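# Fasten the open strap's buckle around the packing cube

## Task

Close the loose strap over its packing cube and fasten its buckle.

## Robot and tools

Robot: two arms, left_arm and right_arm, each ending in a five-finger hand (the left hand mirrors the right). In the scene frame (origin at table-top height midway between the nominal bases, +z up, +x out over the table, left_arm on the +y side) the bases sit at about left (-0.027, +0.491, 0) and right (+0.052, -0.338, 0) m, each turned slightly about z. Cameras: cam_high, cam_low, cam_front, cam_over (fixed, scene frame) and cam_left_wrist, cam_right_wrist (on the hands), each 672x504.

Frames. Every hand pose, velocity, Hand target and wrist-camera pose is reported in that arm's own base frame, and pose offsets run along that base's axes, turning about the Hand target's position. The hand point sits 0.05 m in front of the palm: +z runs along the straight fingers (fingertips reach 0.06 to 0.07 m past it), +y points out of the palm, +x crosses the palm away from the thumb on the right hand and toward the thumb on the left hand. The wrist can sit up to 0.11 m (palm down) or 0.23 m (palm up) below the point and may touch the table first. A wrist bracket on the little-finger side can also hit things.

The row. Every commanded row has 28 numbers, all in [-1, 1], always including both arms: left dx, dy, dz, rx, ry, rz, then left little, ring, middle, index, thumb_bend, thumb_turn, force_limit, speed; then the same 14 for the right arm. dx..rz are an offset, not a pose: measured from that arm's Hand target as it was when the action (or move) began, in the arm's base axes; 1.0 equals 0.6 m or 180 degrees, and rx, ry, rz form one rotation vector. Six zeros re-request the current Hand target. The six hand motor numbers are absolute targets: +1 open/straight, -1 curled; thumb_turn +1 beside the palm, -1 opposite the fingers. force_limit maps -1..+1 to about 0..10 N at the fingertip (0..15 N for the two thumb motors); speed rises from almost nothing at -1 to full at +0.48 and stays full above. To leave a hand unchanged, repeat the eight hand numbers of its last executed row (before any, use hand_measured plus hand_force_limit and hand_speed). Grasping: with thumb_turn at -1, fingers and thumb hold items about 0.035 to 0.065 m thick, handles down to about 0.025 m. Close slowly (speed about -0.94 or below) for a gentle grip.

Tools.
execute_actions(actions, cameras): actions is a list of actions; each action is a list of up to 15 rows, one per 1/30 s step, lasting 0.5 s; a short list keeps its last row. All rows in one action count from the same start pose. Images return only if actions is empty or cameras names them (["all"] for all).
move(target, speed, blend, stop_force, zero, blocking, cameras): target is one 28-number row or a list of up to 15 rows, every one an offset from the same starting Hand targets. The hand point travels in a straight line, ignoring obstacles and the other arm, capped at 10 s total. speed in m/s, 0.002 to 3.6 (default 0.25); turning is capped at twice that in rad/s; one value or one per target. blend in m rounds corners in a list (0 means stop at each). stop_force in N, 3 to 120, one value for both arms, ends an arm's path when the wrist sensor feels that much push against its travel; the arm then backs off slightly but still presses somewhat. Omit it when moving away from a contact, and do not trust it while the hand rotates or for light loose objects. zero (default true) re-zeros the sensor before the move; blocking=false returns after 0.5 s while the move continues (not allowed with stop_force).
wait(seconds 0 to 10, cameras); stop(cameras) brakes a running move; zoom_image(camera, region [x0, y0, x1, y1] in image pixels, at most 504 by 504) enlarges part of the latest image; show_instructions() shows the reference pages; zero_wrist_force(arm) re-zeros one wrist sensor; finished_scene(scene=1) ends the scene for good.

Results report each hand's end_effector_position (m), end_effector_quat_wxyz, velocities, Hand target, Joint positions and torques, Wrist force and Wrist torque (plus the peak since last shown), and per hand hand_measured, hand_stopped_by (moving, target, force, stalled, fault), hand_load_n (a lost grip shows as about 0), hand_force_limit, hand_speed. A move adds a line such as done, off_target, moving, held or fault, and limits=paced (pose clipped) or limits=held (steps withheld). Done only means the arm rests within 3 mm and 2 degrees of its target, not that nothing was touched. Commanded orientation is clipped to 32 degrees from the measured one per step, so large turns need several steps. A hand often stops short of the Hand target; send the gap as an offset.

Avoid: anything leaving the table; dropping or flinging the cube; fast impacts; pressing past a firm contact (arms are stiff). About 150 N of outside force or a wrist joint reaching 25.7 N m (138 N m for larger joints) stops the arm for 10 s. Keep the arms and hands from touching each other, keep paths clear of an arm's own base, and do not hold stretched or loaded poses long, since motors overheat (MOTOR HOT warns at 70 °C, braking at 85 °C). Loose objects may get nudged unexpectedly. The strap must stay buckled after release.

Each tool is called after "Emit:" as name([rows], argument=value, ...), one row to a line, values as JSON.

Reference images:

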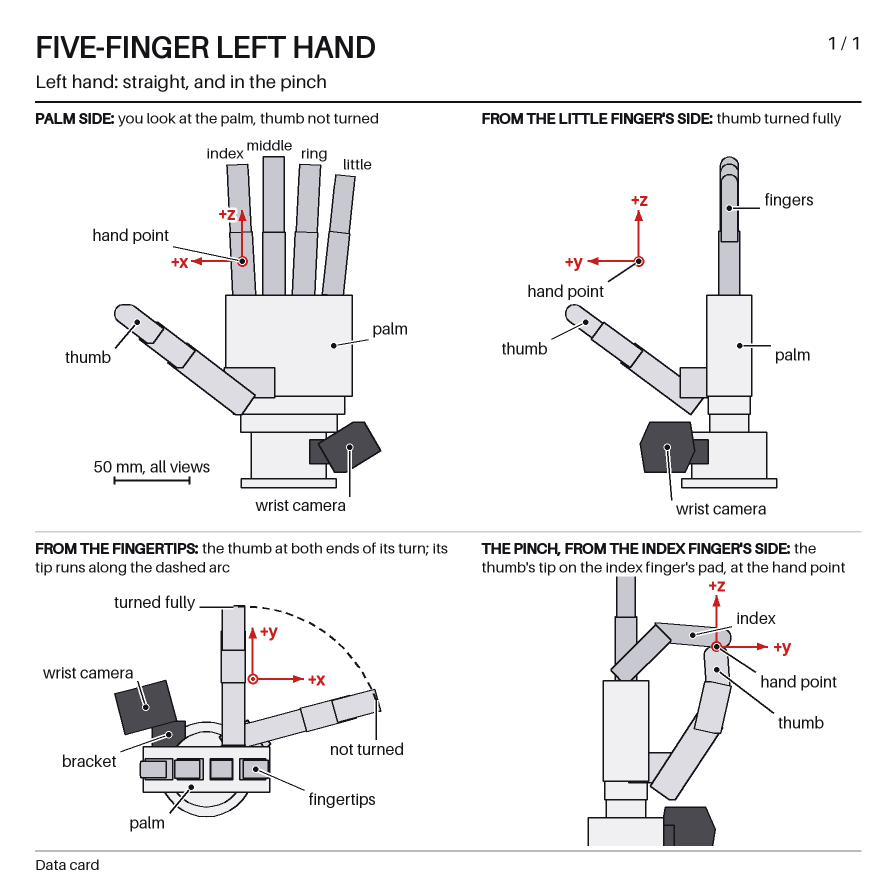

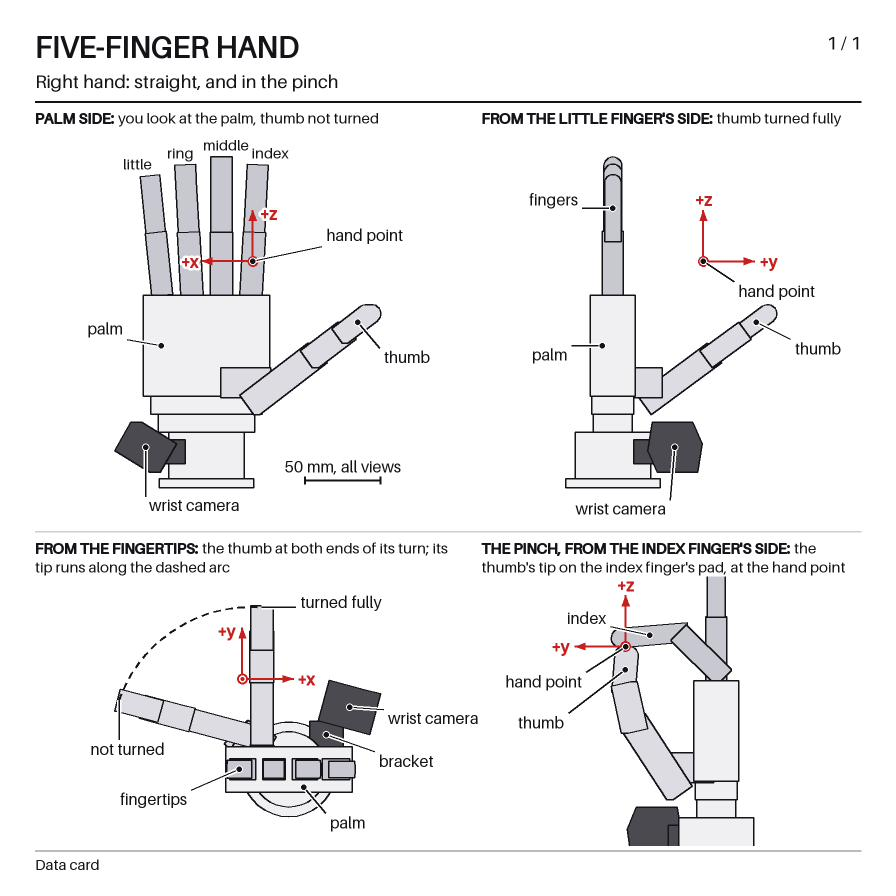

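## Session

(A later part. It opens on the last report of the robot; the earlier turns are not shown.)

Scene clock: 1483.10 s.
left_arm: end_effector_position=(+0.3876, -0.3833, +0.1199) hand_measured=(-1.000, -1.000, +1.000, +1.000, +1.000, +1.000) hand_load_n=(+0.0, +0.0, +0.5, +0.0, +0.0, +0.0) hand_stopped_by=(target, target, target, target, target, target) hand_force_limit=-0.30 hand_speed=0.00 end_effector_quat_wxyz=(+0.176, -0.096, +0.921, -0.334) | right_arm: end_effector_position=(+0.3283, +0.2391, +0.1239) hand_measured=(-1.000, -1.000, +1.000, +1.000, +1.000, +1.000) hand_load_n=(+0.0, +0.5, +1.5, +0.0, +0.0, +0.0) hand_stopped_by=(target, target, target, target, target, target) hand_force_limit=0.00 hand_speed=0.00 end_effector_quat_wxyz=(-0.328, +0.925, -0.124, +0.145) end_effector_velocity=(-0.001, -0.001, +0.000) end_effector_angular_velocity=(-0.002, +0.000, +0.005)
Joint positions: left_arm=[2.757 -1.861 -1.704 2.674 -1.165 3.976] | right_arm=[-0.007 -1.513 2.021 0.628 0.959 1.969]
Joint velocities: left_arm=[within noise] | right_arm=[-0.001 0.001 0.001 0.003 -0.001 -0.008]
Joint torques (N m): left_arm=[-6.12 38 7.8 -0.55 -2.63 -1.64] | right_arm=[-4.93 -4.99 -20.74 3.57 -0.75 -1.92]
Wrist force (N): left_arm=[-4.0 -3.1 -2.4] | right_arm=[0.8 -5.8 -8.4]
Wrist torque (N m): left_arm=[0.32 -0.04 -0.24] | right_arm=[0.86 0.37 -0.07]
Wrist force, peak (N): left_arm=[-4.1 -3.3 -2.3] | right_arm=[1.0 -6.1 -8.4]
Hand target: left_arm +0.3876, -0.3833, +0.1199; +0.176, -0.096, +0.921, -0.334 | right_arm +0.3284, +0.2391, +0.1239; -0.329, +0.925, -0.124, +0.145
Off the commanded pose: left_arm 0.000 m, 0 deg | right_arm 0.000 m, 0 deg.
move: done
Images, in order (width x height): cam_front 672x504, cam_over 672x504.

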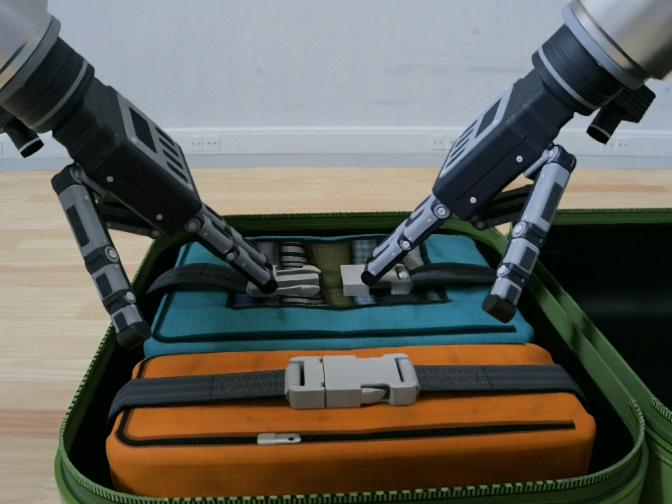

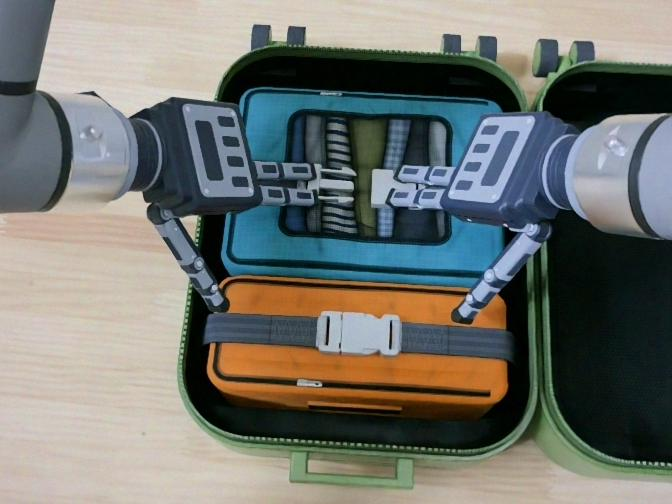

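Emit:
move([
  [-0.0018, -0.0133, 0.0007, 0, 0, 0, -1, -1, 1, 1, 1, 1, -0.3, 0.0, -0.0006, 0.01, 0, 0, 0, 0, -1, -1, 1, 1, 1, 1, 0.0, 0.0],
], speed=0.02, cameras=["cam_front", "cam_over"])

Emit:
zoom_image(camera="cam_over", region=[300, 160, 400, 220])

Emit:
zoom_image(camera="cam_front", region=[270, 250, 370, 305])

Scene clock: 1506.70 s.
left_arm: end_effector_position=(+0.3866, -0.3913, +0.1203) hand_measured=(-1.000, -1.000, +1.000, +1.000, +1.000, +1.000) hand_load_n=(+0.0, +0.0, +0.5, +0.0, +0.0, +0.0) hand_stopped_by=(target, target, target, target, target, target) hand_force_limit=-0.30 hand_speed=0.00 end_effector_quat_wxyz=(+0.176, -0.096, +0.921, -0.334) | right_arm: end_effector_position=(+0.3281, +0.2451, +0.1239) hand_measured=(-1.000, -1.000, +1.000, +1.000, +1.000, +1.000) hand_load_n=(+0.0, +0.0, +0.5, +0.0, +0.0, +0.0) hand_stopped_by=(target, target, target, target, target, target) hand_force_limit=0.00 hand_speed=0.00 end_effector_quat_wxyz=(-0.329, +0.925, -0.124, +0.145)
Joint positions: left_arm=[2.738 -1.87 -1.69 2.675 -1.178 3.959] | right_arm=[0.015 -1.51 2.014 0.618 0.968 1.993]
Joint torques (N m): left_arm=[5.81 31.39 8.19 -0.09 1 1.95] | right_arm=[-6.24 -10.91 -11.42 2.74 -0.67 -1.81]
Wrist force (N): left_arm=[-2.8 -1.7 -3.5] | right_arm=[2.6 -2.7 -10.5]
Wrist torque (N m): left_arm=[0.30 0.00 -0.19] | right_arm=[0.84 0.49 0.03]
Wrist force, peak (N): left_arm=[-4.1 -3.3 -2.6] | right_arm=[2.8 -2.5 -10.6]
Hand target: left_arm +0.3865, -0.3912, +0.1203; +0.176, -0.096, +0.921, -0.334 | right_arm +0.3280, +0.2451, +0.1239; -0.329, +0.925, -0.124, +0.145
Off the commanded pose: left_arm 0.000 m, 0 deg | right_arm 0.000 m, 0 deg.
move: done
Images, in order (width x height): cam_front 672x504, cam_over 672x504.

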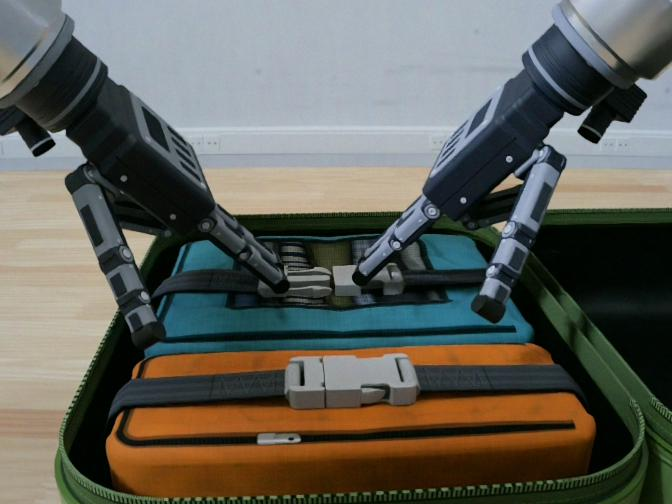

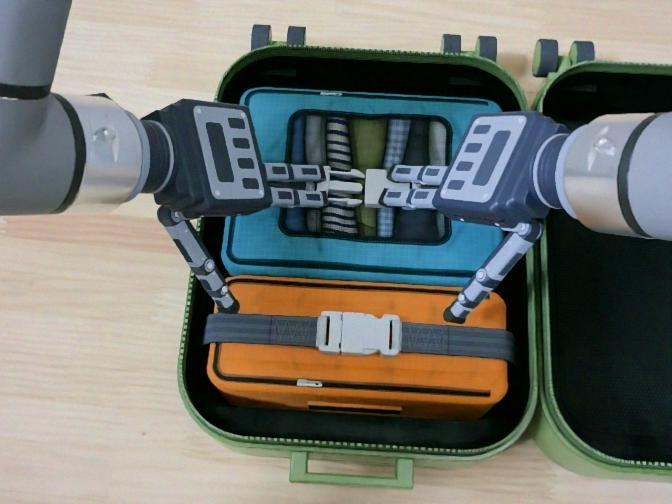

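Scaled by 5.040.

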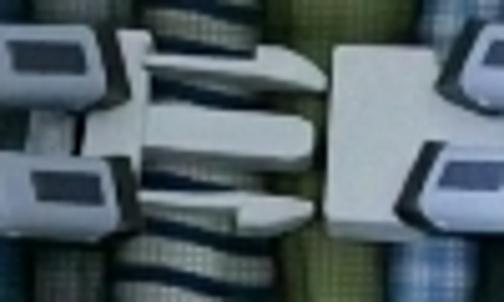

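Scaled by 5.040.

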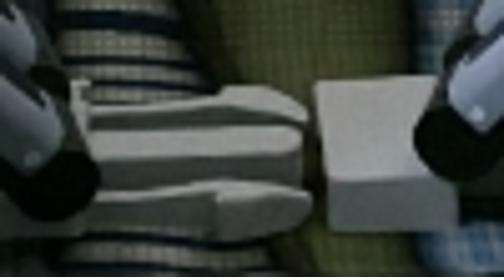

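Emit:
move([
  [0.0005, -0.0133, 0.001, 0, 0, 0, -1, -1, 1, 1, 1, 1, -0.3, 0.0, 0, 0, 0, 0, 0, 0, -1, -1, 1, 1, 1, 1, 0.0, 0.0],
], speed=0.015, stop_force=10, cameras=["cam_front", "cam_over"])

Emit:
zoom_image(camera="cam_over", region=[300, 160, 400, 220])

Emit:
zoom_image(camera="cam_front", region=[270, 250, 370, 305])

Scene clock: 1523.10 s.
left_arm: end_effector_position=(+0.3868, -0.3992, +0.1209) hand_measured=(-1.000, -1.000, +1.000, +1.000, +1.000, +1.000) hand_load_n=(+0.0, +0.0, +0.0, +0.0, +0.0, +0.0) hand_stopped_by=(target, target, target, target, target, target) hand_force_limit=-0.30 hand_speed=0.00 end_effector_quat_wxyz=(+0.176, -0.096, +0.921, -0.334) | right_arm: end_effector_position=(+0.3280, +0.2451, +0.1239) hand_measured=(-1.000, -1.000, +1.000, +1.000, +1.000, +1.000) hand_load_n=(+0.0, +0.0, +0.5, +0.5, +0.0, +0.0) hand_stopped_by=(target, target, target, target, target, target) hand_force_limit=0.00 hand_speed=0.00 end_effector_quat_wxyz=(-0.329, +0.925, -0.124, +0.145)
Joint positions: left_arm=[2.721 -1.881 -1.672 2.674 -1.189 3.945] | right_arm=[0.014 -1.51 2.014 0.619 0.968 1.992]
Joint torques (N m): left_arm=[5.6 42.3 5.58 -1.22 2.99 1.88] | right_arm=[0.27 -26 -5.84 3.55 -2.04 -1.95]
Wrist force (N): left_arm=[-2.5 -0.6 -3.2] | right_arm=[2.4 -2.3 -10.0]
Wrist torque (N m): left_arm=[0.32 0.02 -0.21] | right_arm=[0.84 0.50 0.06]
Wrist force, peak (N): left_arm=[-2.9 0.2 -4.6] | right_arm=[2.9 -1.6 -11.1]
Hand target: left_arm +0.3868, -0.3992, +0.1209; +0.176, -0.096, +0.921, -0.334 | right_arm +0.3280, +0.2451, +0.1239; -0.329, +0.925, -0.124, +0.145
Off the commanded pose: left_arm 0.000 m, 0 deg | right_arm 0.000 m, 0 deg.
move: done
Images, in order (width x height): cam_front 672x504, cam_over 672x504.

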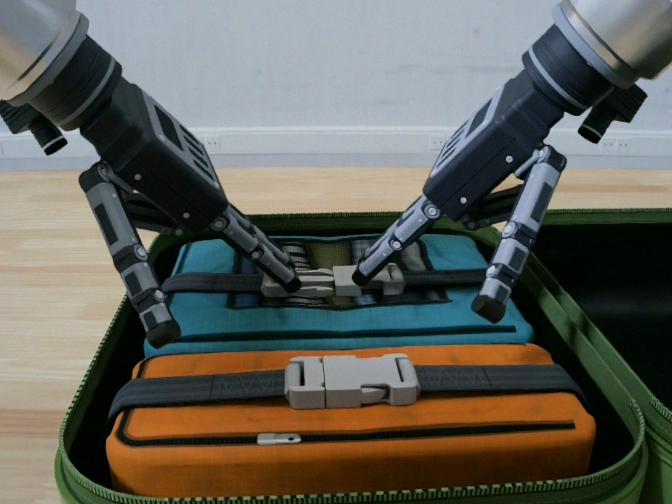

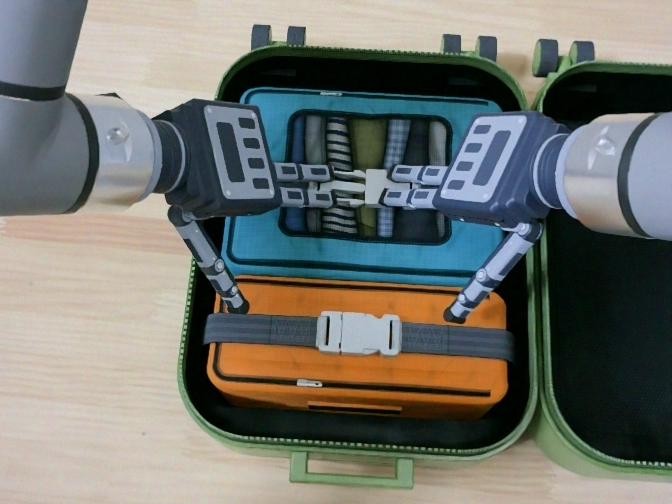

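Scaled by 5.040.

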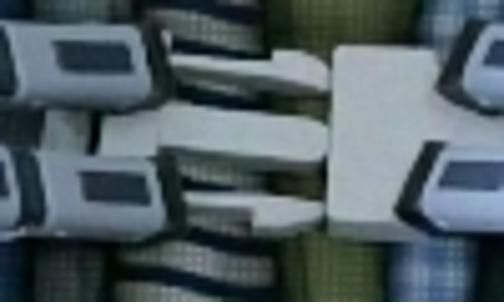

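Scaled by 5.040.

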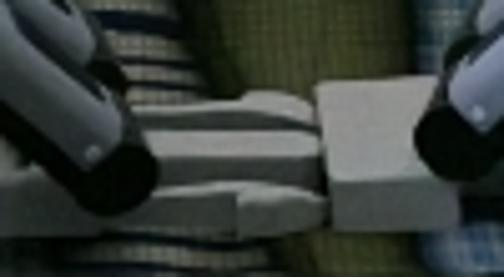

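Emit:
zoom_image(camera="cam_front", region=[310, 258, 360, 300])

Emit:
zoom_image(camera="cam_over", region=[345, 162, 385, 214])

Scaled by 10.080.

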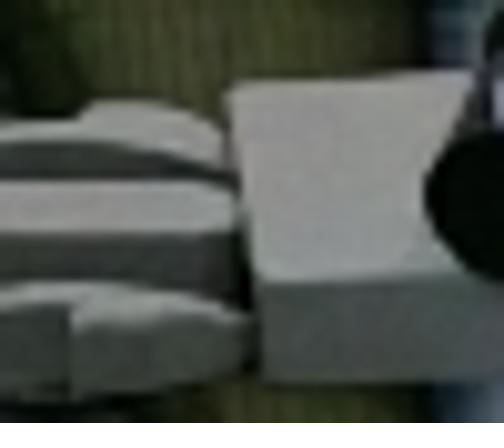

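Scaled by 9.692.

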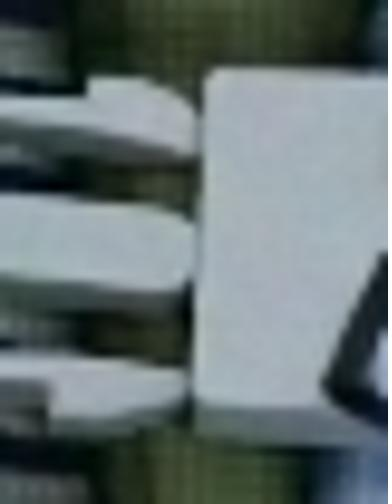

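Emit:
move([
  [0, 0, 0.012, 0, 0, 0, -1, -1, 1, 1, 1, 1, -0.3, 0.0, 0, 0, 0, 0, 0, 0, -1, -1, 1, 1, 1, 1, 0.0, 0.0],
  [0, 0.02, 0.012, 0, 0, 0, -1, -1, 1, 1, 1, 1, -0.3, 0.0, 0, 0, 0, 0, 0, 0, -1, -1, 1, 1, 1, 1, 0.0, 0.0],
], speed=0.04, cameras=["cam_front", "cam_over"])

Emit:
zoom_image(camera="cam_over", region=[290, 155, 390, 215])

Emit:
zoom_image(camera="cam_front", region=[260, 250, 360, 305])

Scene clock: 1585.80 s.
left_arm: end_effector_position=(+0.3867, -0.3872, +0.1282) hand_measured=(-1.000, -1.000, +1.000, +1.000, +1.000, +1.000) hand_load_n=(+0.0, +0.0, +0.0, +0.0, +0.0, +0.0) hand_stopped_by=(target, target, target, target, target, target) hand_force_limit=-0.30 hand_speed=0.00 end_effector_quat_wxyz=(+0.176, -0.096, +0.921, -0.334) end_effector_velocity=(+0.000, -0.002, +0.000) end_effector_angular_velocity=(+0.000, +0.001, +0.002) | right_arm: end_effector_position=(+0.3280, +0.2451, +0.1239) hand_measured=(-1.000, -1.000, +1.000, +1.000, +1.000, +1.000) hand_load_n=(+0.0, +0.0, +0.5, +0.0, +0.0, +0.0) hand_stopped_by=(target, target, target, target, target, target) hand_force_limit=0.00 hand_speed=0.00 end_effector_quat_wxyz=(-0.329, +0.925, -0.124, +0.145)
Joint positions: left_arm=[2.748 -1.857 -1.686 2.655 -1.171 3.968] | right_arm=[0.014 -1.51 2.014 0.619 0.968 1.992]
Joint velocities: left_arm=[-0.005 -0.003 0.005 0 -0.005 -0.006] | right_arm=[within noise]
Joint torques (N m): left_arm=[-6.23 19.99 31.38 -1.93 -2.11 -1.47] | right_arm=[5.1 -23.67 -8.34 2.78 -1.53 -1.87]
Wrist force (N): left_arm=[-1.0 1.3 1.2] | right_arm=[2.2 -2.8 -9.6]
Wrist torque (N m): left_arm=[-0.07 0.19 -0.20] | right_arm=[0.83 0.50 0.05]
Wrist force, peak (N): left_arm=[-2.7 -1.2 -3.5] | right_arm=[2.5 -2.8 -10.5]
Hand target: left_arm +0.3868, -0.3872, +0.1281; +0.176, -0.096, +0.921, -0.334 | right_arm +0.3280, +0.2451, +0.1239; -0.329, +0.925, -0.124, +0.145
Off the commanded pose: left_arm 0.000 m, 0 deg | right_arm 0.000 m, 0 deg.
move: done
Images, in order (width x height): cam_front 672x504, cam_over 672x504.

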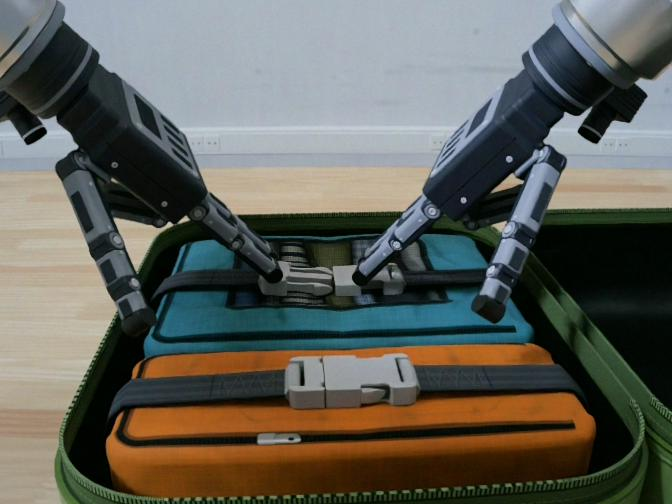

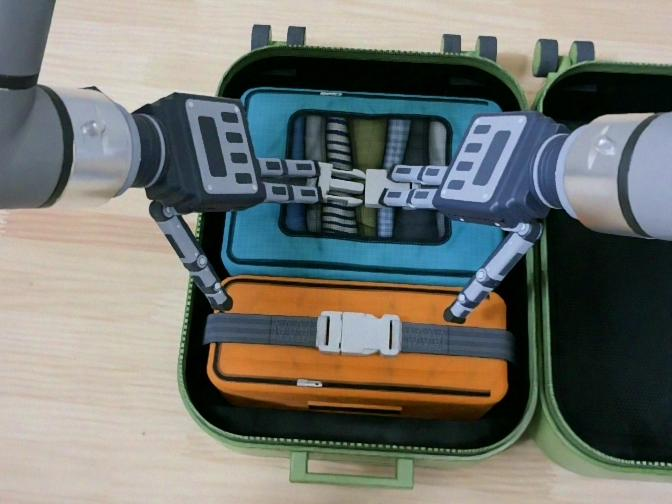

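Scaled by 5.040.

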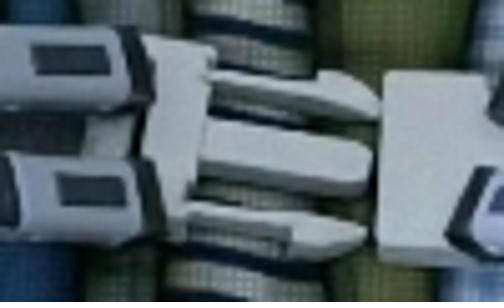

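Scaled by 5.040.

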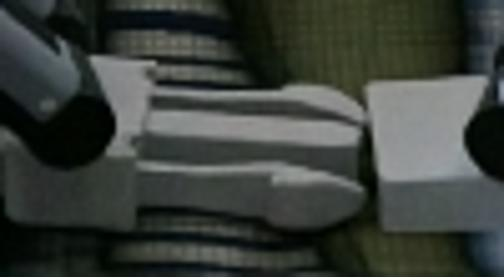

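Emit:
move([
  [0.0058, 0, 0, 0, 0, 0, -1, -1, 1, 1, 1, 1, -0.3, 0.0, 0, 0, 0, 0, 0, 0, -1, -1, 1, 1, 1, 1, 0.0, 0.0],
  [0.0058, 0, -0.0133, 0, 0, 0, -1, -1, 1, 1, 1, 1, -0.3, 0.0, 0, 0, -0.0012, 0, 0, 0, -1, -1, 1, 1, 1, 1, 0.0, 0.0],
], speed=[0.04, 0.015], cameras=["cam_front", "cam_over"])

Emit:
zoom_image(camera="cam_over", region=[290, 155, 390, 215])

Emit:
zoom_image(camera="cam_front", region=[260, 250, 360, 305])

Scene clock: 1641.97 s.
left_arm: end_effector_position=(+0.3903, -0.3872, +0.1200) hand_measured=(-1.000, -1.000, +1.000, +1.000, +1.000, +1.000) hand_load_n=(+0.0, +0.0, +0.0, +0.0, +0.0, +0.0) hand_stopped_by=(target, target, target, target, target, target) hand_force_limit=-0.30 hand_speed=0.00 end_effector_quat_wxyz=(+0.176, -0.096, +0.921, -0.334) | right_arm: end_effector_position=(+0.3280, +0.2451, +0.1231) hand_measured=(-1.000, -1.000, +1.000, +1.000, +1.000, +1.000) hand_load_n=(+0.0, +0.0, +1.0, +0.0, +0.0, -0.5) hand_stopped_by=(target, target, target, target, target, target) hand_force_limit=0.00 hand_speed=0.00 end_effector_quat_wxyz=(-0.329, +0.925, -0.124, +0.145)
Joint positions: left_arm=[2.751 -1.872 -1.689 2.672 -1.169 3.97] | right_arm=[0.014 -1.509 2.015 0.616 0.968 1.992]
Joint torques (N m): left_arm=[-2.4 30.06 22.14 -2.67 0.2 -1.53] | right_arm=[5.4 -5.12 -4.75 0.48 1.39 -1.81]
Wrist force (N): left_arm=[-1.9 -0.1 -2.9] | right_arm=[3.1 -4.3 -12.3]
Wrist torque (N m): left_arm=[0.24 0.11 -0.29] | right_arm=[1.03 0.60 0.09]
Wrist force, peak (N): left_arm=[-2.0 -0.5 -3.5] | right_arm=[3.4 -4.7 -12.9]
Hand target: left_arm +0.3903, -0.3872, +0.1201; +0.176, -0.096, +0.921, -0.334 | right_arm +0.3280, +0.2451, +0.1232; -0.329, +0.925, -0.124, +0.145
Off the commanded pose: left_arm 0.000 m, 0 deg | right_arm 0.000 m, 0 deg.
move: done
Images, in order (width x height): cam_front 672x504, cam_over 672x504.

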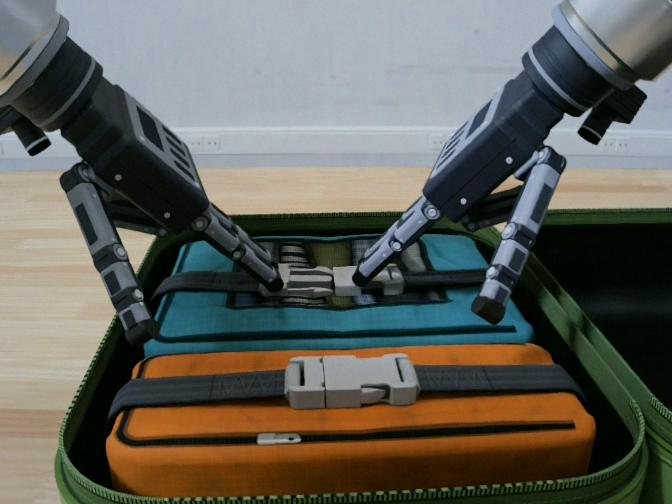

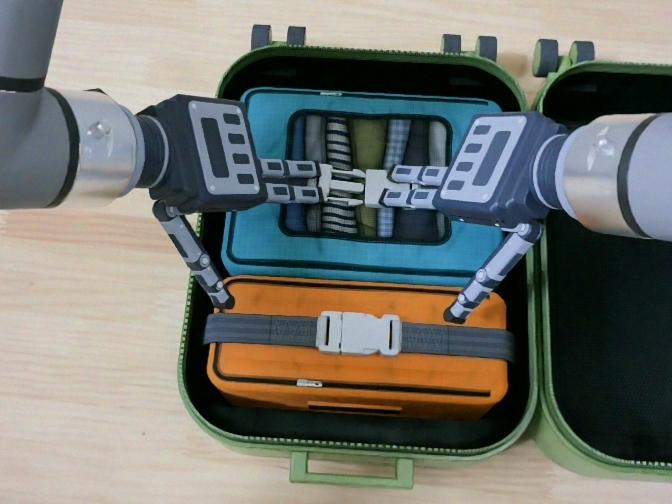

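Scaled by 5.040.

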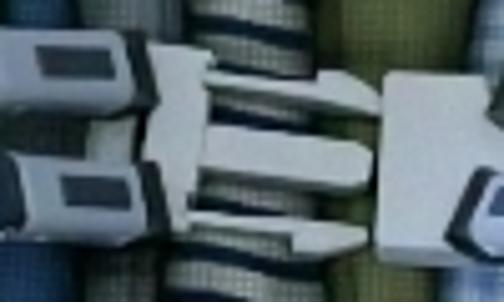

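Scaled by 5.040.

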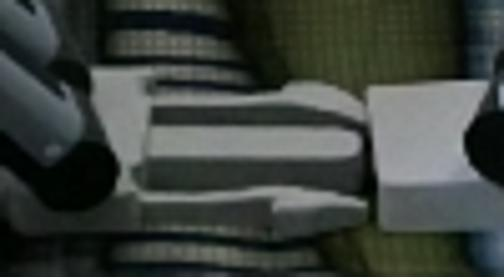

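Emit:
move([
  [0, 0, 0.0133, 0, 0, 0, -1, -1, 1, 1, 1, 1, -0.3, 0.0, 0, 0, 0, 0, 0, 0, -1, -1, 1, 1, 1, 1, 0.0, 0.0],
  [0.006, 0.0207, 0.0133, 0, 0, 0, -1, -1, 1, 1, 1, 1, -0.3, 0.0, 0, 0, 0, 0, 0, 0, -1, -1, 1, 1, 1, 1, 0.0, 0.0],
], speed=[0.04, 0.04], cameras=["cam_front", "cam_over"])

Emit:
zoom_image(camera="cam_over", region=[280, 155, 380, 215])

Emit:
zoom_image(camera="cam_front", region=[250, 250, 350, 305])

Scene clock: 1718.17 s.
left_arm: end_effector_position=(+0.3938, -0.3748, +0.1281) hand_measured=(-1.000, -1.000, +1.000, +1.000, +1.000, +1.000) hand_load_n=(-0.5, +0.0, -0.5, +0.0, +0.0, +0.0) hand_stopped_by=(target, target, target, target, target, target) hand_force_limit=-0.30 hand_speed=0.00 end_effector_quat_wxyz=(+0.175, -0.096, +0.921, -0.334) end_effector_velocity=(-0.002, -0.002, +0.000) end_effector_angular_velocity=(+0.000, +0.002, +0.000) | right_arm: end_effector_position=(+0.3280, +0.2451, +0.1232) hand_measured=(-1.000, -1.000, +1.000, +1.000, +1.000, +1.000) hand_load_n=(+0.0, +0.0, +1.0, +0.5, +0.0, +0.0) hand_stopped_by=(target, target, target, target, target, target) hand_force_limit=0.00 hand_speed=0.00 end_effector_quat_wxyz=(-0.329, +0.925, -0.124, +0.145)
Joint positions: left_arm=[2.783 -1.854 -1.693 2.646 -1.149 3.998] | right_arm=[0.014 -1.509 2.015 0.616 0.968 1.992]
Joint velocities: left_arm=[-0.006 0 0.002 0 -0.003 -0.006] | right_arm=[within noise]
Joint torques (N m): left_arm=[-4.48 22.1 32.7 -0.33 -2.24 -2.04] | right_arm=[4.91 -11.95 -20.66 3.24 2.17 -1.73]
Wrist force (N): left_arm=[-1.0 1.5 1.4] | right_arm=[2.7 -4.4 -11.5]
Wrist torque (N m): left_arm=[-0.05 0.20 -0.22] | right_arm=[0.98 0.55 0.06]
Wrist force, peak (N): left_arm=[-2.1 -0.5 -3.4] | right_arm=[3.4 -4.8 -13.1]
Hand target: left_arm +0.3939, -0.3748, +0.1281; +0.176, -0.096, +0.921, -0.334 | right_arm +0.3280, +0.2451, +0.1232; -0.329, +0.925, -0.124, +0.145
Off the commanded pose: left_arm 0.000 m, 0 deg | right_arm 0.000 m, 0 deg.
move: done
Images, in order (width x height): cam_front 672x504, cam_over 672x504.

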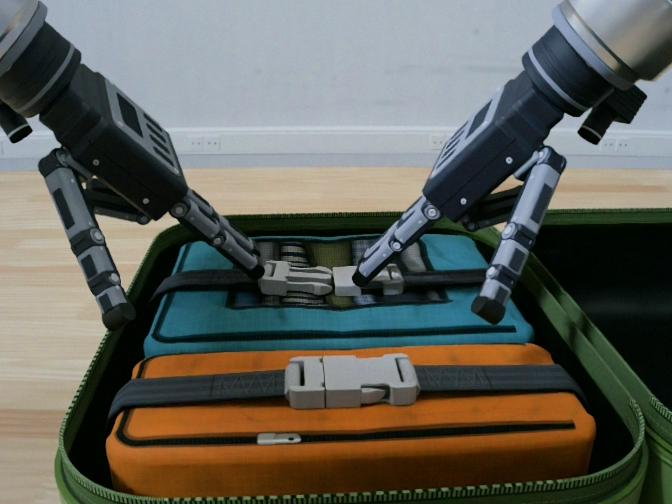

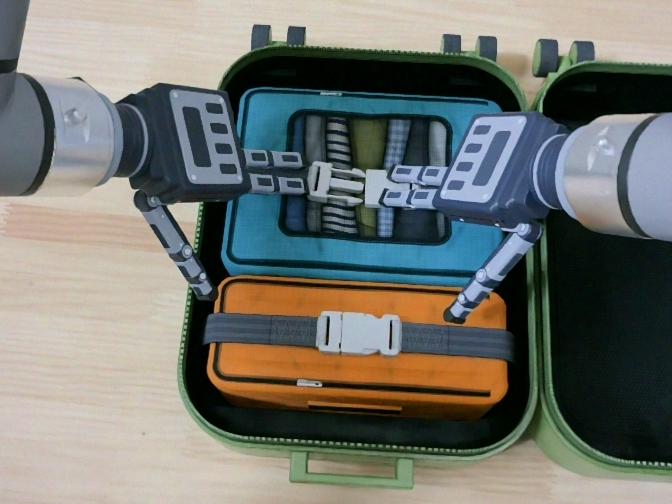

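Scaled by 5.040.

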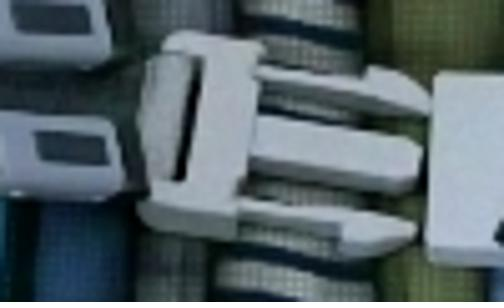

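Scaled by 5.040.

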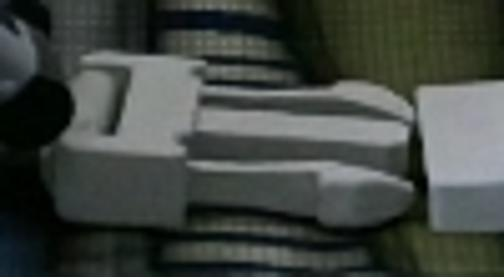

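Emit:
execute_actions(actions=[], cameras=["cam_over","cam_front"])

Scene clock: 1757.03 s.
left_arm: end_effector_position=(+0.3939, -0.3748, +0.1281) hand_measured=(-1.000, -1.000, +1.000, +1.000, +1.000, +1.000) hand_load_n=(+0.0, +0.0, +0.0, +0.0, +0.0, +0.0) hand_stopped_by=(target, target, target, target, target, target) hand_force_limit=-0.30 hand_speed=0.00 end_effector_quat_wxyz=(+0.176, -0.096, +0.921, -0.334) | right_arm: end_effector_position=(+0.3280, +0.2451, +0.1232) hand_measured=(-1.000, -1.000, +1.000, +1.000, +1.000, +1.000) hand_load_n=(+0.5, +0.0, +1.0, +0.0, +0.0, +0.0) hand_stopped_by=(target, target, target, target, target, target) hand_force_limit=0.00 hand_speed=0.00 end_effector_quat_wxyz=(-0.329, +0.925, -0.124, +0.145)
Joint positions: left_arm=[2.783 -1.854 -1.692 2.647 -1.149 3.998] | right_arm=[0.014 -1.509 2.015 0.616 0.968 1.992]
Joint velocities: within noise
Joint torques (N m): left_arm=[-5.57 19.1 30.62 0.82 -1.89 -0.07] | right_arm=[4.89 -16.92 -20.21 3.36 2.06 -1.65]
Wrist force (N): left_arm=[-1.4 1.3 1.1] | right_arm=[2.7 -4.3 -11.5]
Wrist torque (N m): left_arm=[-0.07 0.24 -0.22] | right_arm=[0.99 0.55 0.05]
Wrist force, peak (N): left_arm=[-1.3 1.5 1.4] | right_arm=[2.8 -4.7 -12.3]
Hand target: left_arm +0.3939, -0.3748, +0.1281; +0.176, -0.096, +0.921, -0.334 | right_arm +0.3280, +0.2451, +0.1232; -0.329, +0.925, -0.124, +0.145
Off the commanded pose: left_arm 0.000 m, 0 deg | right_arm 0.000 m, 0 deg.
Images, in order (width x height): cam_front 672x504, cam_over 672x504.

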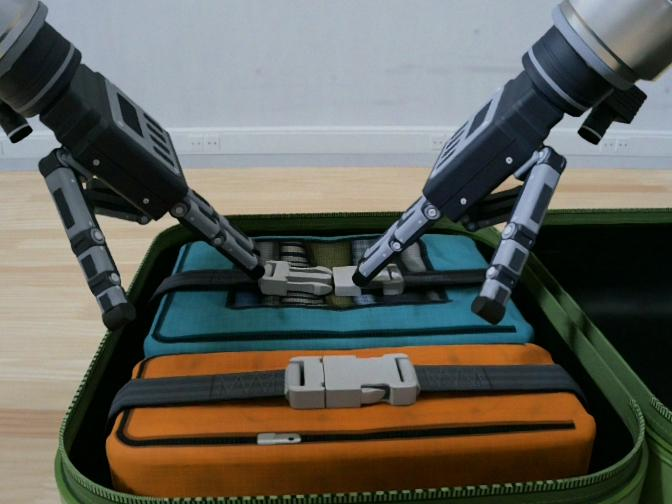

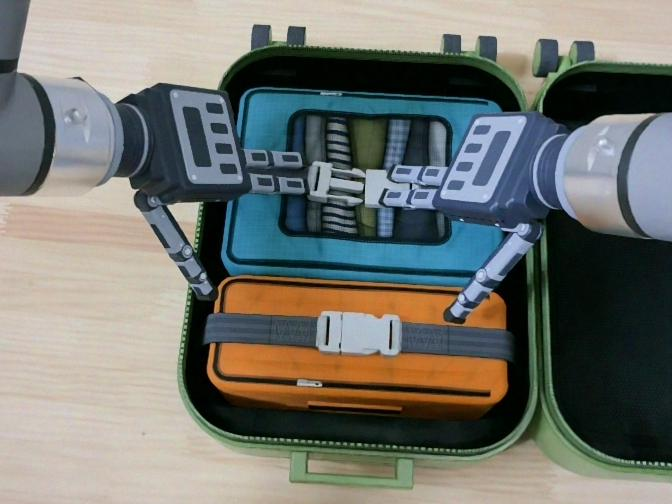

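Emit:
zoom_image(camera="cam_over", region=[280, 140, 400, 220])

Emit:
zoom_image(camera="cam_front", region=[230, 230, 380, 320])

Scaled by 4.200.

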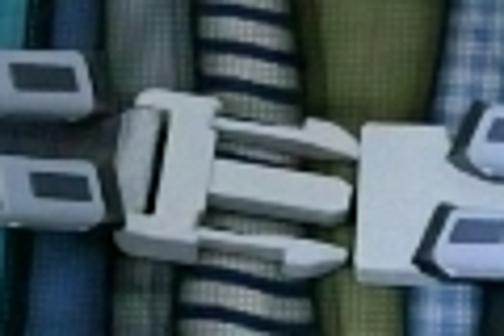

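Scaled by 3.360.

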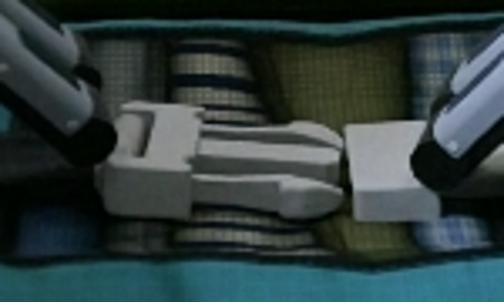

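Emit:
move(target=[0.0168,0.013,0,0,0,-0.0389,-1,-1,1,1,1,1,-0.3,0.0,0,0,0,0,0,0,-1,-1,1,1,1,1,0.0,0.0], speed=0.1, cameras=["cam_over","cam_front"])

Emit:
zoom_image(camera="cam_over", region=[280, 140, 400, 220])

Emit:
zoom_image(camera="cam_front", region=[230, 230, 380, 320])

Scene clock: 1806.70 s.
left_arm: end_effector_position=(+0.4041, -0.3670, +0.1281) hand_measured=(-1.000, -1.000, +1.000, +1.000, +1.000, +1.000) hand_load_n=(+0.0, +0.0, +0.0, +0.0, +0.0, +0.0) hand_stopped_by=(target, target, target, target, target, target) hand_force_limit=-0.30 hand_speed=0.00 end_effector_quat_wxyz=(+0.155, -0.039, +0.925, -0.344) | right_arm: end_effector_position=(+0.3280, +0.2451, +0.1232) hand_measured=(-1.000, -1.000, +1.000, +1.000, +1.000, +1.000) hand_load_n=(+0.0, +0.0, +1.0, +0.5, +0.0, +0.0) hand_stopped_by=(target, target, target, target, target, target) hand_force_limit=0.00 hand_speed=0.00 end_effector_quat_wxyz=(-0.329, +0.925, -0.124, +0.145)
Joint positions: left_arm=[2.837 -1.892 -1.657 2.577 -1.045 4.157] | right_arm=[0.014 -1.509 2.015 0.616 0.968 1.992]
Joint torques (N m): left_arm=[-2.66 45.37 7.91 -0.33 -1.11 1.09] | right_arm=[5.19 -24.18 -20.01 3.26 2.07 -1.65]
Wrist force (N): left_arm=[-1.1 1.1 0.8] | right_arm=[2.7 -4.6 -11.9]
Wrist torque (N m): left_arm=[-0.09 0.24 -0.12] | right_arm=[0.99 0.57 0.05]
Wrist force, peak (N): left_arm=[-1.3 1.5 1.5] | right_arm=[2.8 -4.8 -12.3]
Hand target: left_arm +0.4040, -0.3670, +0.1281; +0.155, -0.039, +0.925, -0.344 | right_arm +0.3280, +0.2451, +0.1232; -0.329, +0.925, -0.124, +0.145
Off the commanded pose: left_arm 0.000 m, 0 deg | right_arm 0.000 m, 0 deg.
move: done
Images, in order (width x height): cam_front 672x504, cam_over 672x504.

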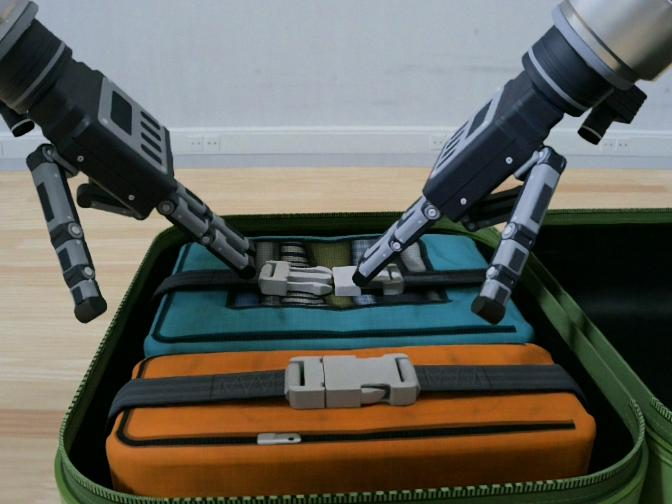

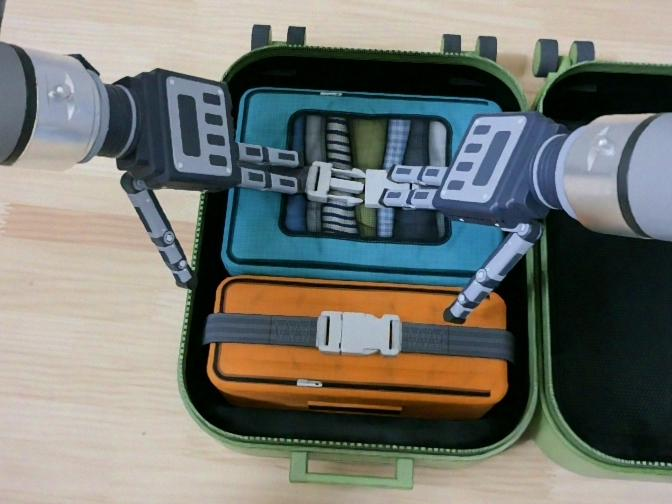

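Scaled by 4.200.

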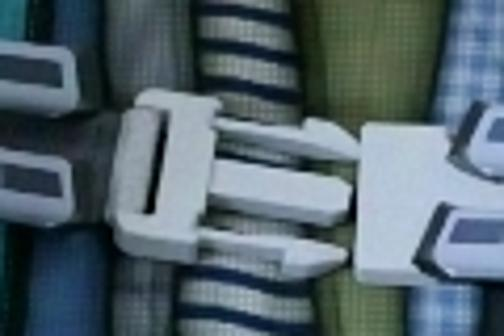

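Scaled by 3.360.

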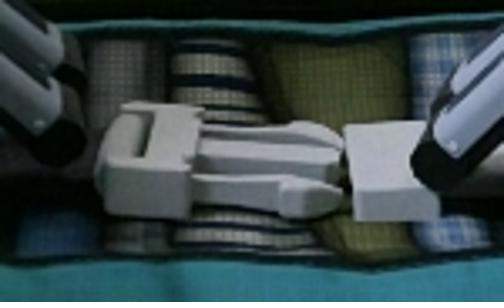

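Emit:
move(target=[0.0,0,-0.0105,0,0,0,-1,-1,1,1,1,1,-0.3,0.0,0,0,0,0,0,0,-1,-1,1,1,1,1,0.0,0.0], speed=0.05)

Emit:
move(target=[0.0,-0.02,0,0,0,0,-1,-1,1,1,1,1,-0.3,0.0,0,0,0,0,0,0,-1,-1,1,1,1,1,0.0,0.0], speed=0.015, stop_force=3, cameras=["cam_over","cam_front"])

Emit:
zoom_image(camera="cam_over", region=[280, 140, 400, 220])

Emit:
zoom_image(camera="cam_front", region=[230, 230, 380, 320])

Scene clock: 1843.30 s.
left_arm: end_effector_position=(+0.4040, -0.3670, +0.1217) hand_measured=(-1.000, -1.000, +1.000, +1.000, +1.000, +1.000) hand_load_n=(+0.0, +0.0, +0.0, +0.0, +0.0, +0.0) hand_stopped_by=(target, target, target, target, target, target) hand_force_limit=-0.30 hand_speed=0.00 end_effector_quat_wxyz=(+0.155, -0.039, +0.925, -0.344) | right_arm: end_effector_position=(+0.3280, +0.2451, +0.1232) hand_measured=(-1.000, -1.000, +1.000, +1.000, +1.000, +1.000) hand_load_n=(+0.0, +0.0, +1.0, +0.0, +0.0, +0.0) hand_stopped_by=(target, target, target, target, target, target) hand_force_limit=0.00 hand_speed=0.00 end_effector_quat_wxyz=(-0.329, +0.925, -0.124, +0.145)
Joint positions: left_arm=[2.837 -1.898 -1.667 2.592 -1.045 4.157] | right_arm=[0.014 -1.509 2.015 0.616 0.968 1.992]
Joint torques (N m): left_arm=[-5.31 32.12 21.39 -2.62 2.99 1.38] | right_arm=[5.53 -26.48 -19.76 3.33 2.03 -1.7]
Wrist force (N): left_arm=[-0.9 1.1 0.9] | right_arm=[2.7 -4.3 -11.4]
Wrist torque (N m): left_arm=[-0.10 0.21 -0.13] | right_arm=[0.99 0.55 0.06]
Wrist force, peak (N): left_arm=[-1.1 1.4 1.1] | right_arm=[2.8 -4.9 -12.2]
Hand target: left_arm +0.4040, -0.3670, +0.1218; +0.155, -0.039, +0.925, -0.344 | right_arm +0.3280, +0.2451, +0.1232; -0.329, +0.925, -0.124, +0.145
Off the commanded pose: left_arm 0.000 m, 0 deg | right_arm 0.000 m, 0 deg.
move: done

Scene clock: 1844.83 s.
left_arm: end_effector_position=(+0.4040, -0.3749, +0.1218) hand_measured=(-1.000, -1.000, +1.000, +1.000, +1.000, +1.000) hand_load_n=(+0.0, +0.0, +0.0, +0.0, +0.0, -0.5) hand_stopped_by=(target, target, target, target, target, target) hand_force_limit=-0.30 hand_speed=0.00 end_effector_quat_wxyz=(+0.155, -0.039, +0.925, -0.344) | right_arm: end_effector_position=(+0.3280, +0.2451, +0.1232) hand_measured=(-1.000, -1.000, +1.000, +1.000, +1.000, +1.000) hand_load_n=(+0.0, +0.0, +1.0, +0.5, +0.0, +0.0) hand_stopped_by=(target, target, target, target, target, target) hand_force_limit=0.00 hand_speed=0.00 end_effector_quat_wxyz=(-0.329, +0.925, -0.124, +0.145)
Joint positions: left_arm=[2.818 -1.907 -1.653 2.595 -1.055 4.14] | right_arm=[0.014 -1.509 2.015 0.616 0.968 1.992]
Joint torques (N m): left_arm=[0.13 45.79 7.94 -2.58 3.22 -0.99] | right_arm=[4.87 -25.79 -20.19 3.3 -1.31 -1.62]
Wrist force (N): left_arm=[-1.1 1.3 -0.6] | right_arm=[3.4 -4.5 -12.6]
Wrist torque (N m): left_arm=[0.00 0.22 -0.21] | right_arm=[1.01 0.60 0.10]
Wrist force, peak (N): left_arm=[-0.7 4.1 -1.5] | right_arm=[3.8 -4.4 -12.9]
Hand target: left_arm +0.4040, -0.3749, +0.1218; +0.155, -0.039, +0.925, -0.344 (not the last commanded pose) | right_arm +0.3280, +0.2451, +0.1232; -0.329, +0.925, -0.124, +0.145
Off the commanded pose: left_arm 0.004 m, 0 deg | right_arm 0.000 m, 0 deg.
move: contact (left_arm)
Images, in order (width x height): cam_front 672x504, cam_over 672x504.

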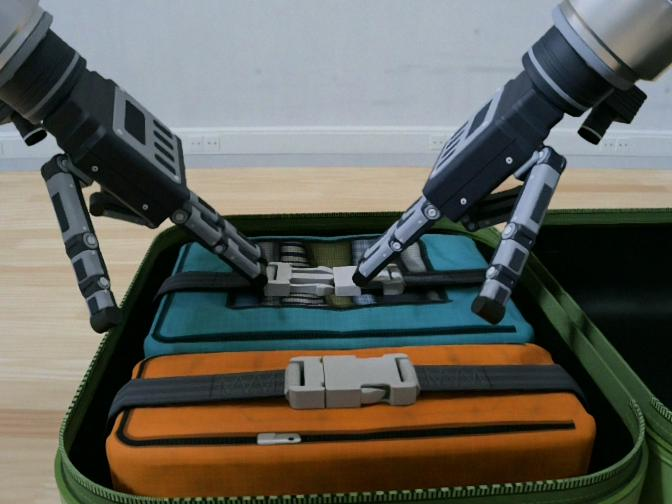

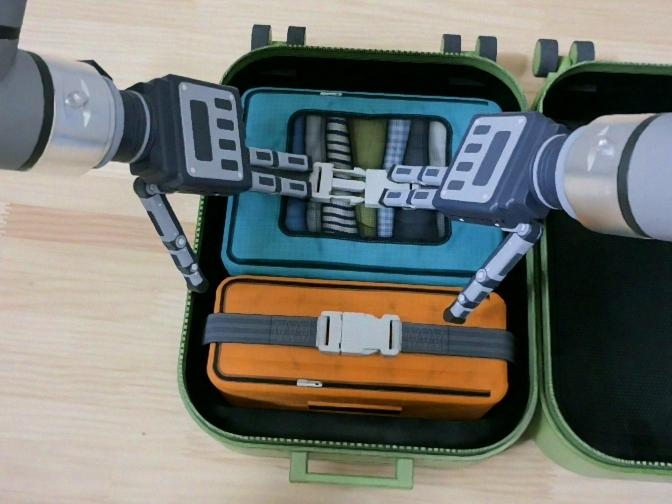

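Scaled by 4.200.

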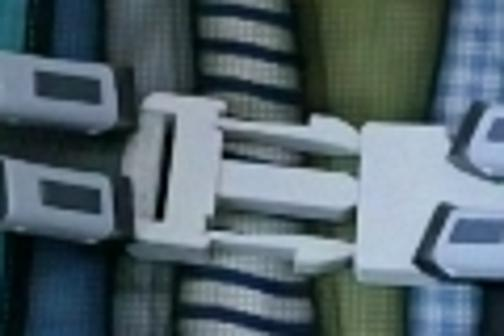

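Scaled by 3.360.

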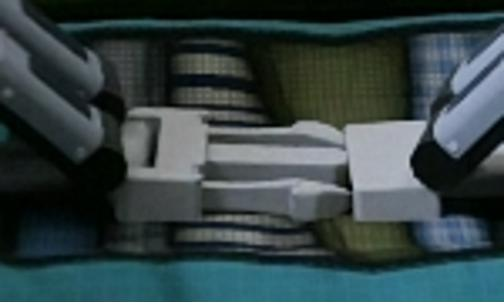

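Emit:
move(target=[0.0,-0.007,-0.006,0,0,0,-1,-1,1,1,1,1,-0.3,0.0,0,0,0,0,0,0,-1,-1,1,1,1,1,0.0,0.0], speed=0.01, stop_force=10, cameras=["cam_over","cam_front"])

Emit:
zoom_image(camera="cam_over", region=[280, 140, 400, 220])

Emit:
zoom_image(camera="cam_front", region=[230, 230, 380, 320])

Scene clock: 1855.33 s.
left_arm: end_effector_position=(+0.4040, -0.3791, +0.1182) hand_measured=(-1.000, -1.000, +1.000, +1.000, +1.000, +1.000) hand_load_n=(+0.0, +0.0, -0.5, -0.5, +0.0, +0.0) hand_stopped_by=(target, target, target, target, target, target) hand_force_limit=-0.30 hand_speed=0.00 end_effector_quat_wxyz=(+0.155, -0.039, +0.925, -0.344) | right_arm: end_effector_position=(+0.3280, +0.2451, +0.1232) hand_measured=(-1.000, -1.000, +1.000, +1.000, +1.000, +1.000) hand_load_n=(+0.0, +0.0, +1.0, +0.0, +0.0, +0.0) hand_stopped_by=(target, target, target, target, target, target) hand_force_limit=0.00 hand_speed=0.00 end_effector_quat_wxyz=(-0.329, +0.925, -0.124, +0.145)
Joint positions: left_arm=[2.809 -1.915 -1.65 2.605 -1.061 4.131] | right_arm=[0.014 -1.509 2.015 0.616 0.968 1.992]
Joint torques (N m): left_arm=[4.63 43.7 9.45 -1.91 3.6 1.84] | right_arm=[4.67 -24.74 -18.19 3.35 -1.78 -1.53]
Wrist force (N): left_arm=[-2.1 2.2 -7.3] | right_arm=[4.3 -3.0 -14.9]
Wrist torque (N m): left_arm=[0.39 0.14 -0.21] | right_arm=[1.17 0.68 0.17]
Wrist force, peak (N): left_arm=[-1.9 3.6 -7.5] | right_arm=[4.2 -3.6 -15.3]
Hand target: left_arm +0.4040, -0.3791, +0.1182; +0.155, -0.039, +0.925, -0.344 | right_arm +0.3280, +0.2451, +0.1232; -0.329, +0.925, -0.124, +0.145
Off the commanded pose: left_arm 0.000 m, 0 deg | right_arm 0.000 m, 0 deg.
move: done
Images, in order (width x height): cam_front 672x504, cam_over 672x504.

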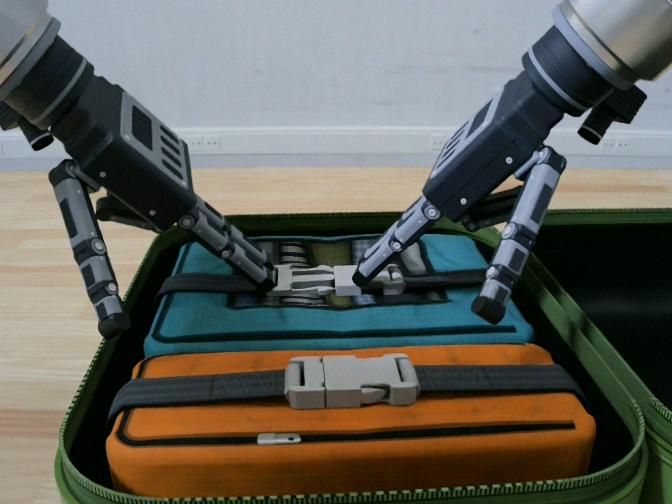

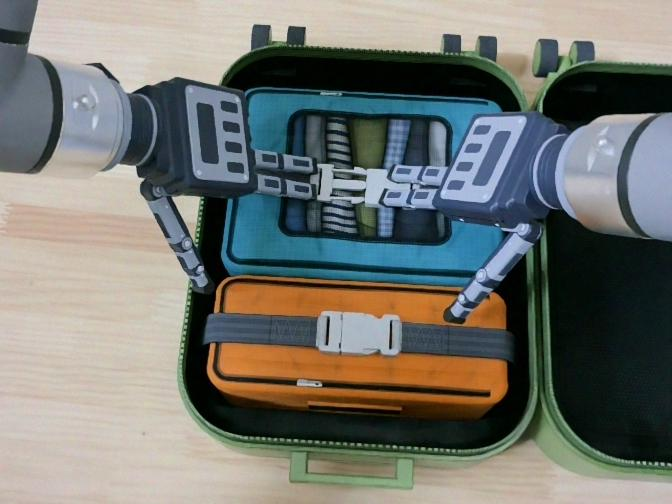

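Scaled by 4.200.

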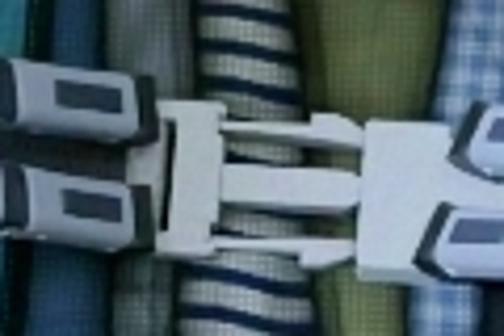

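Scaled by 3.360.

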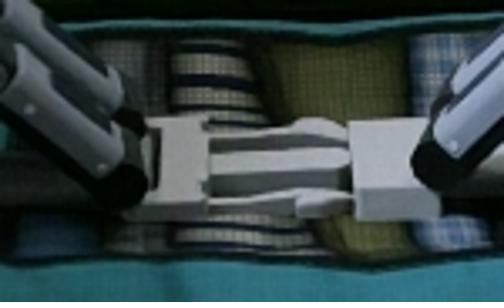

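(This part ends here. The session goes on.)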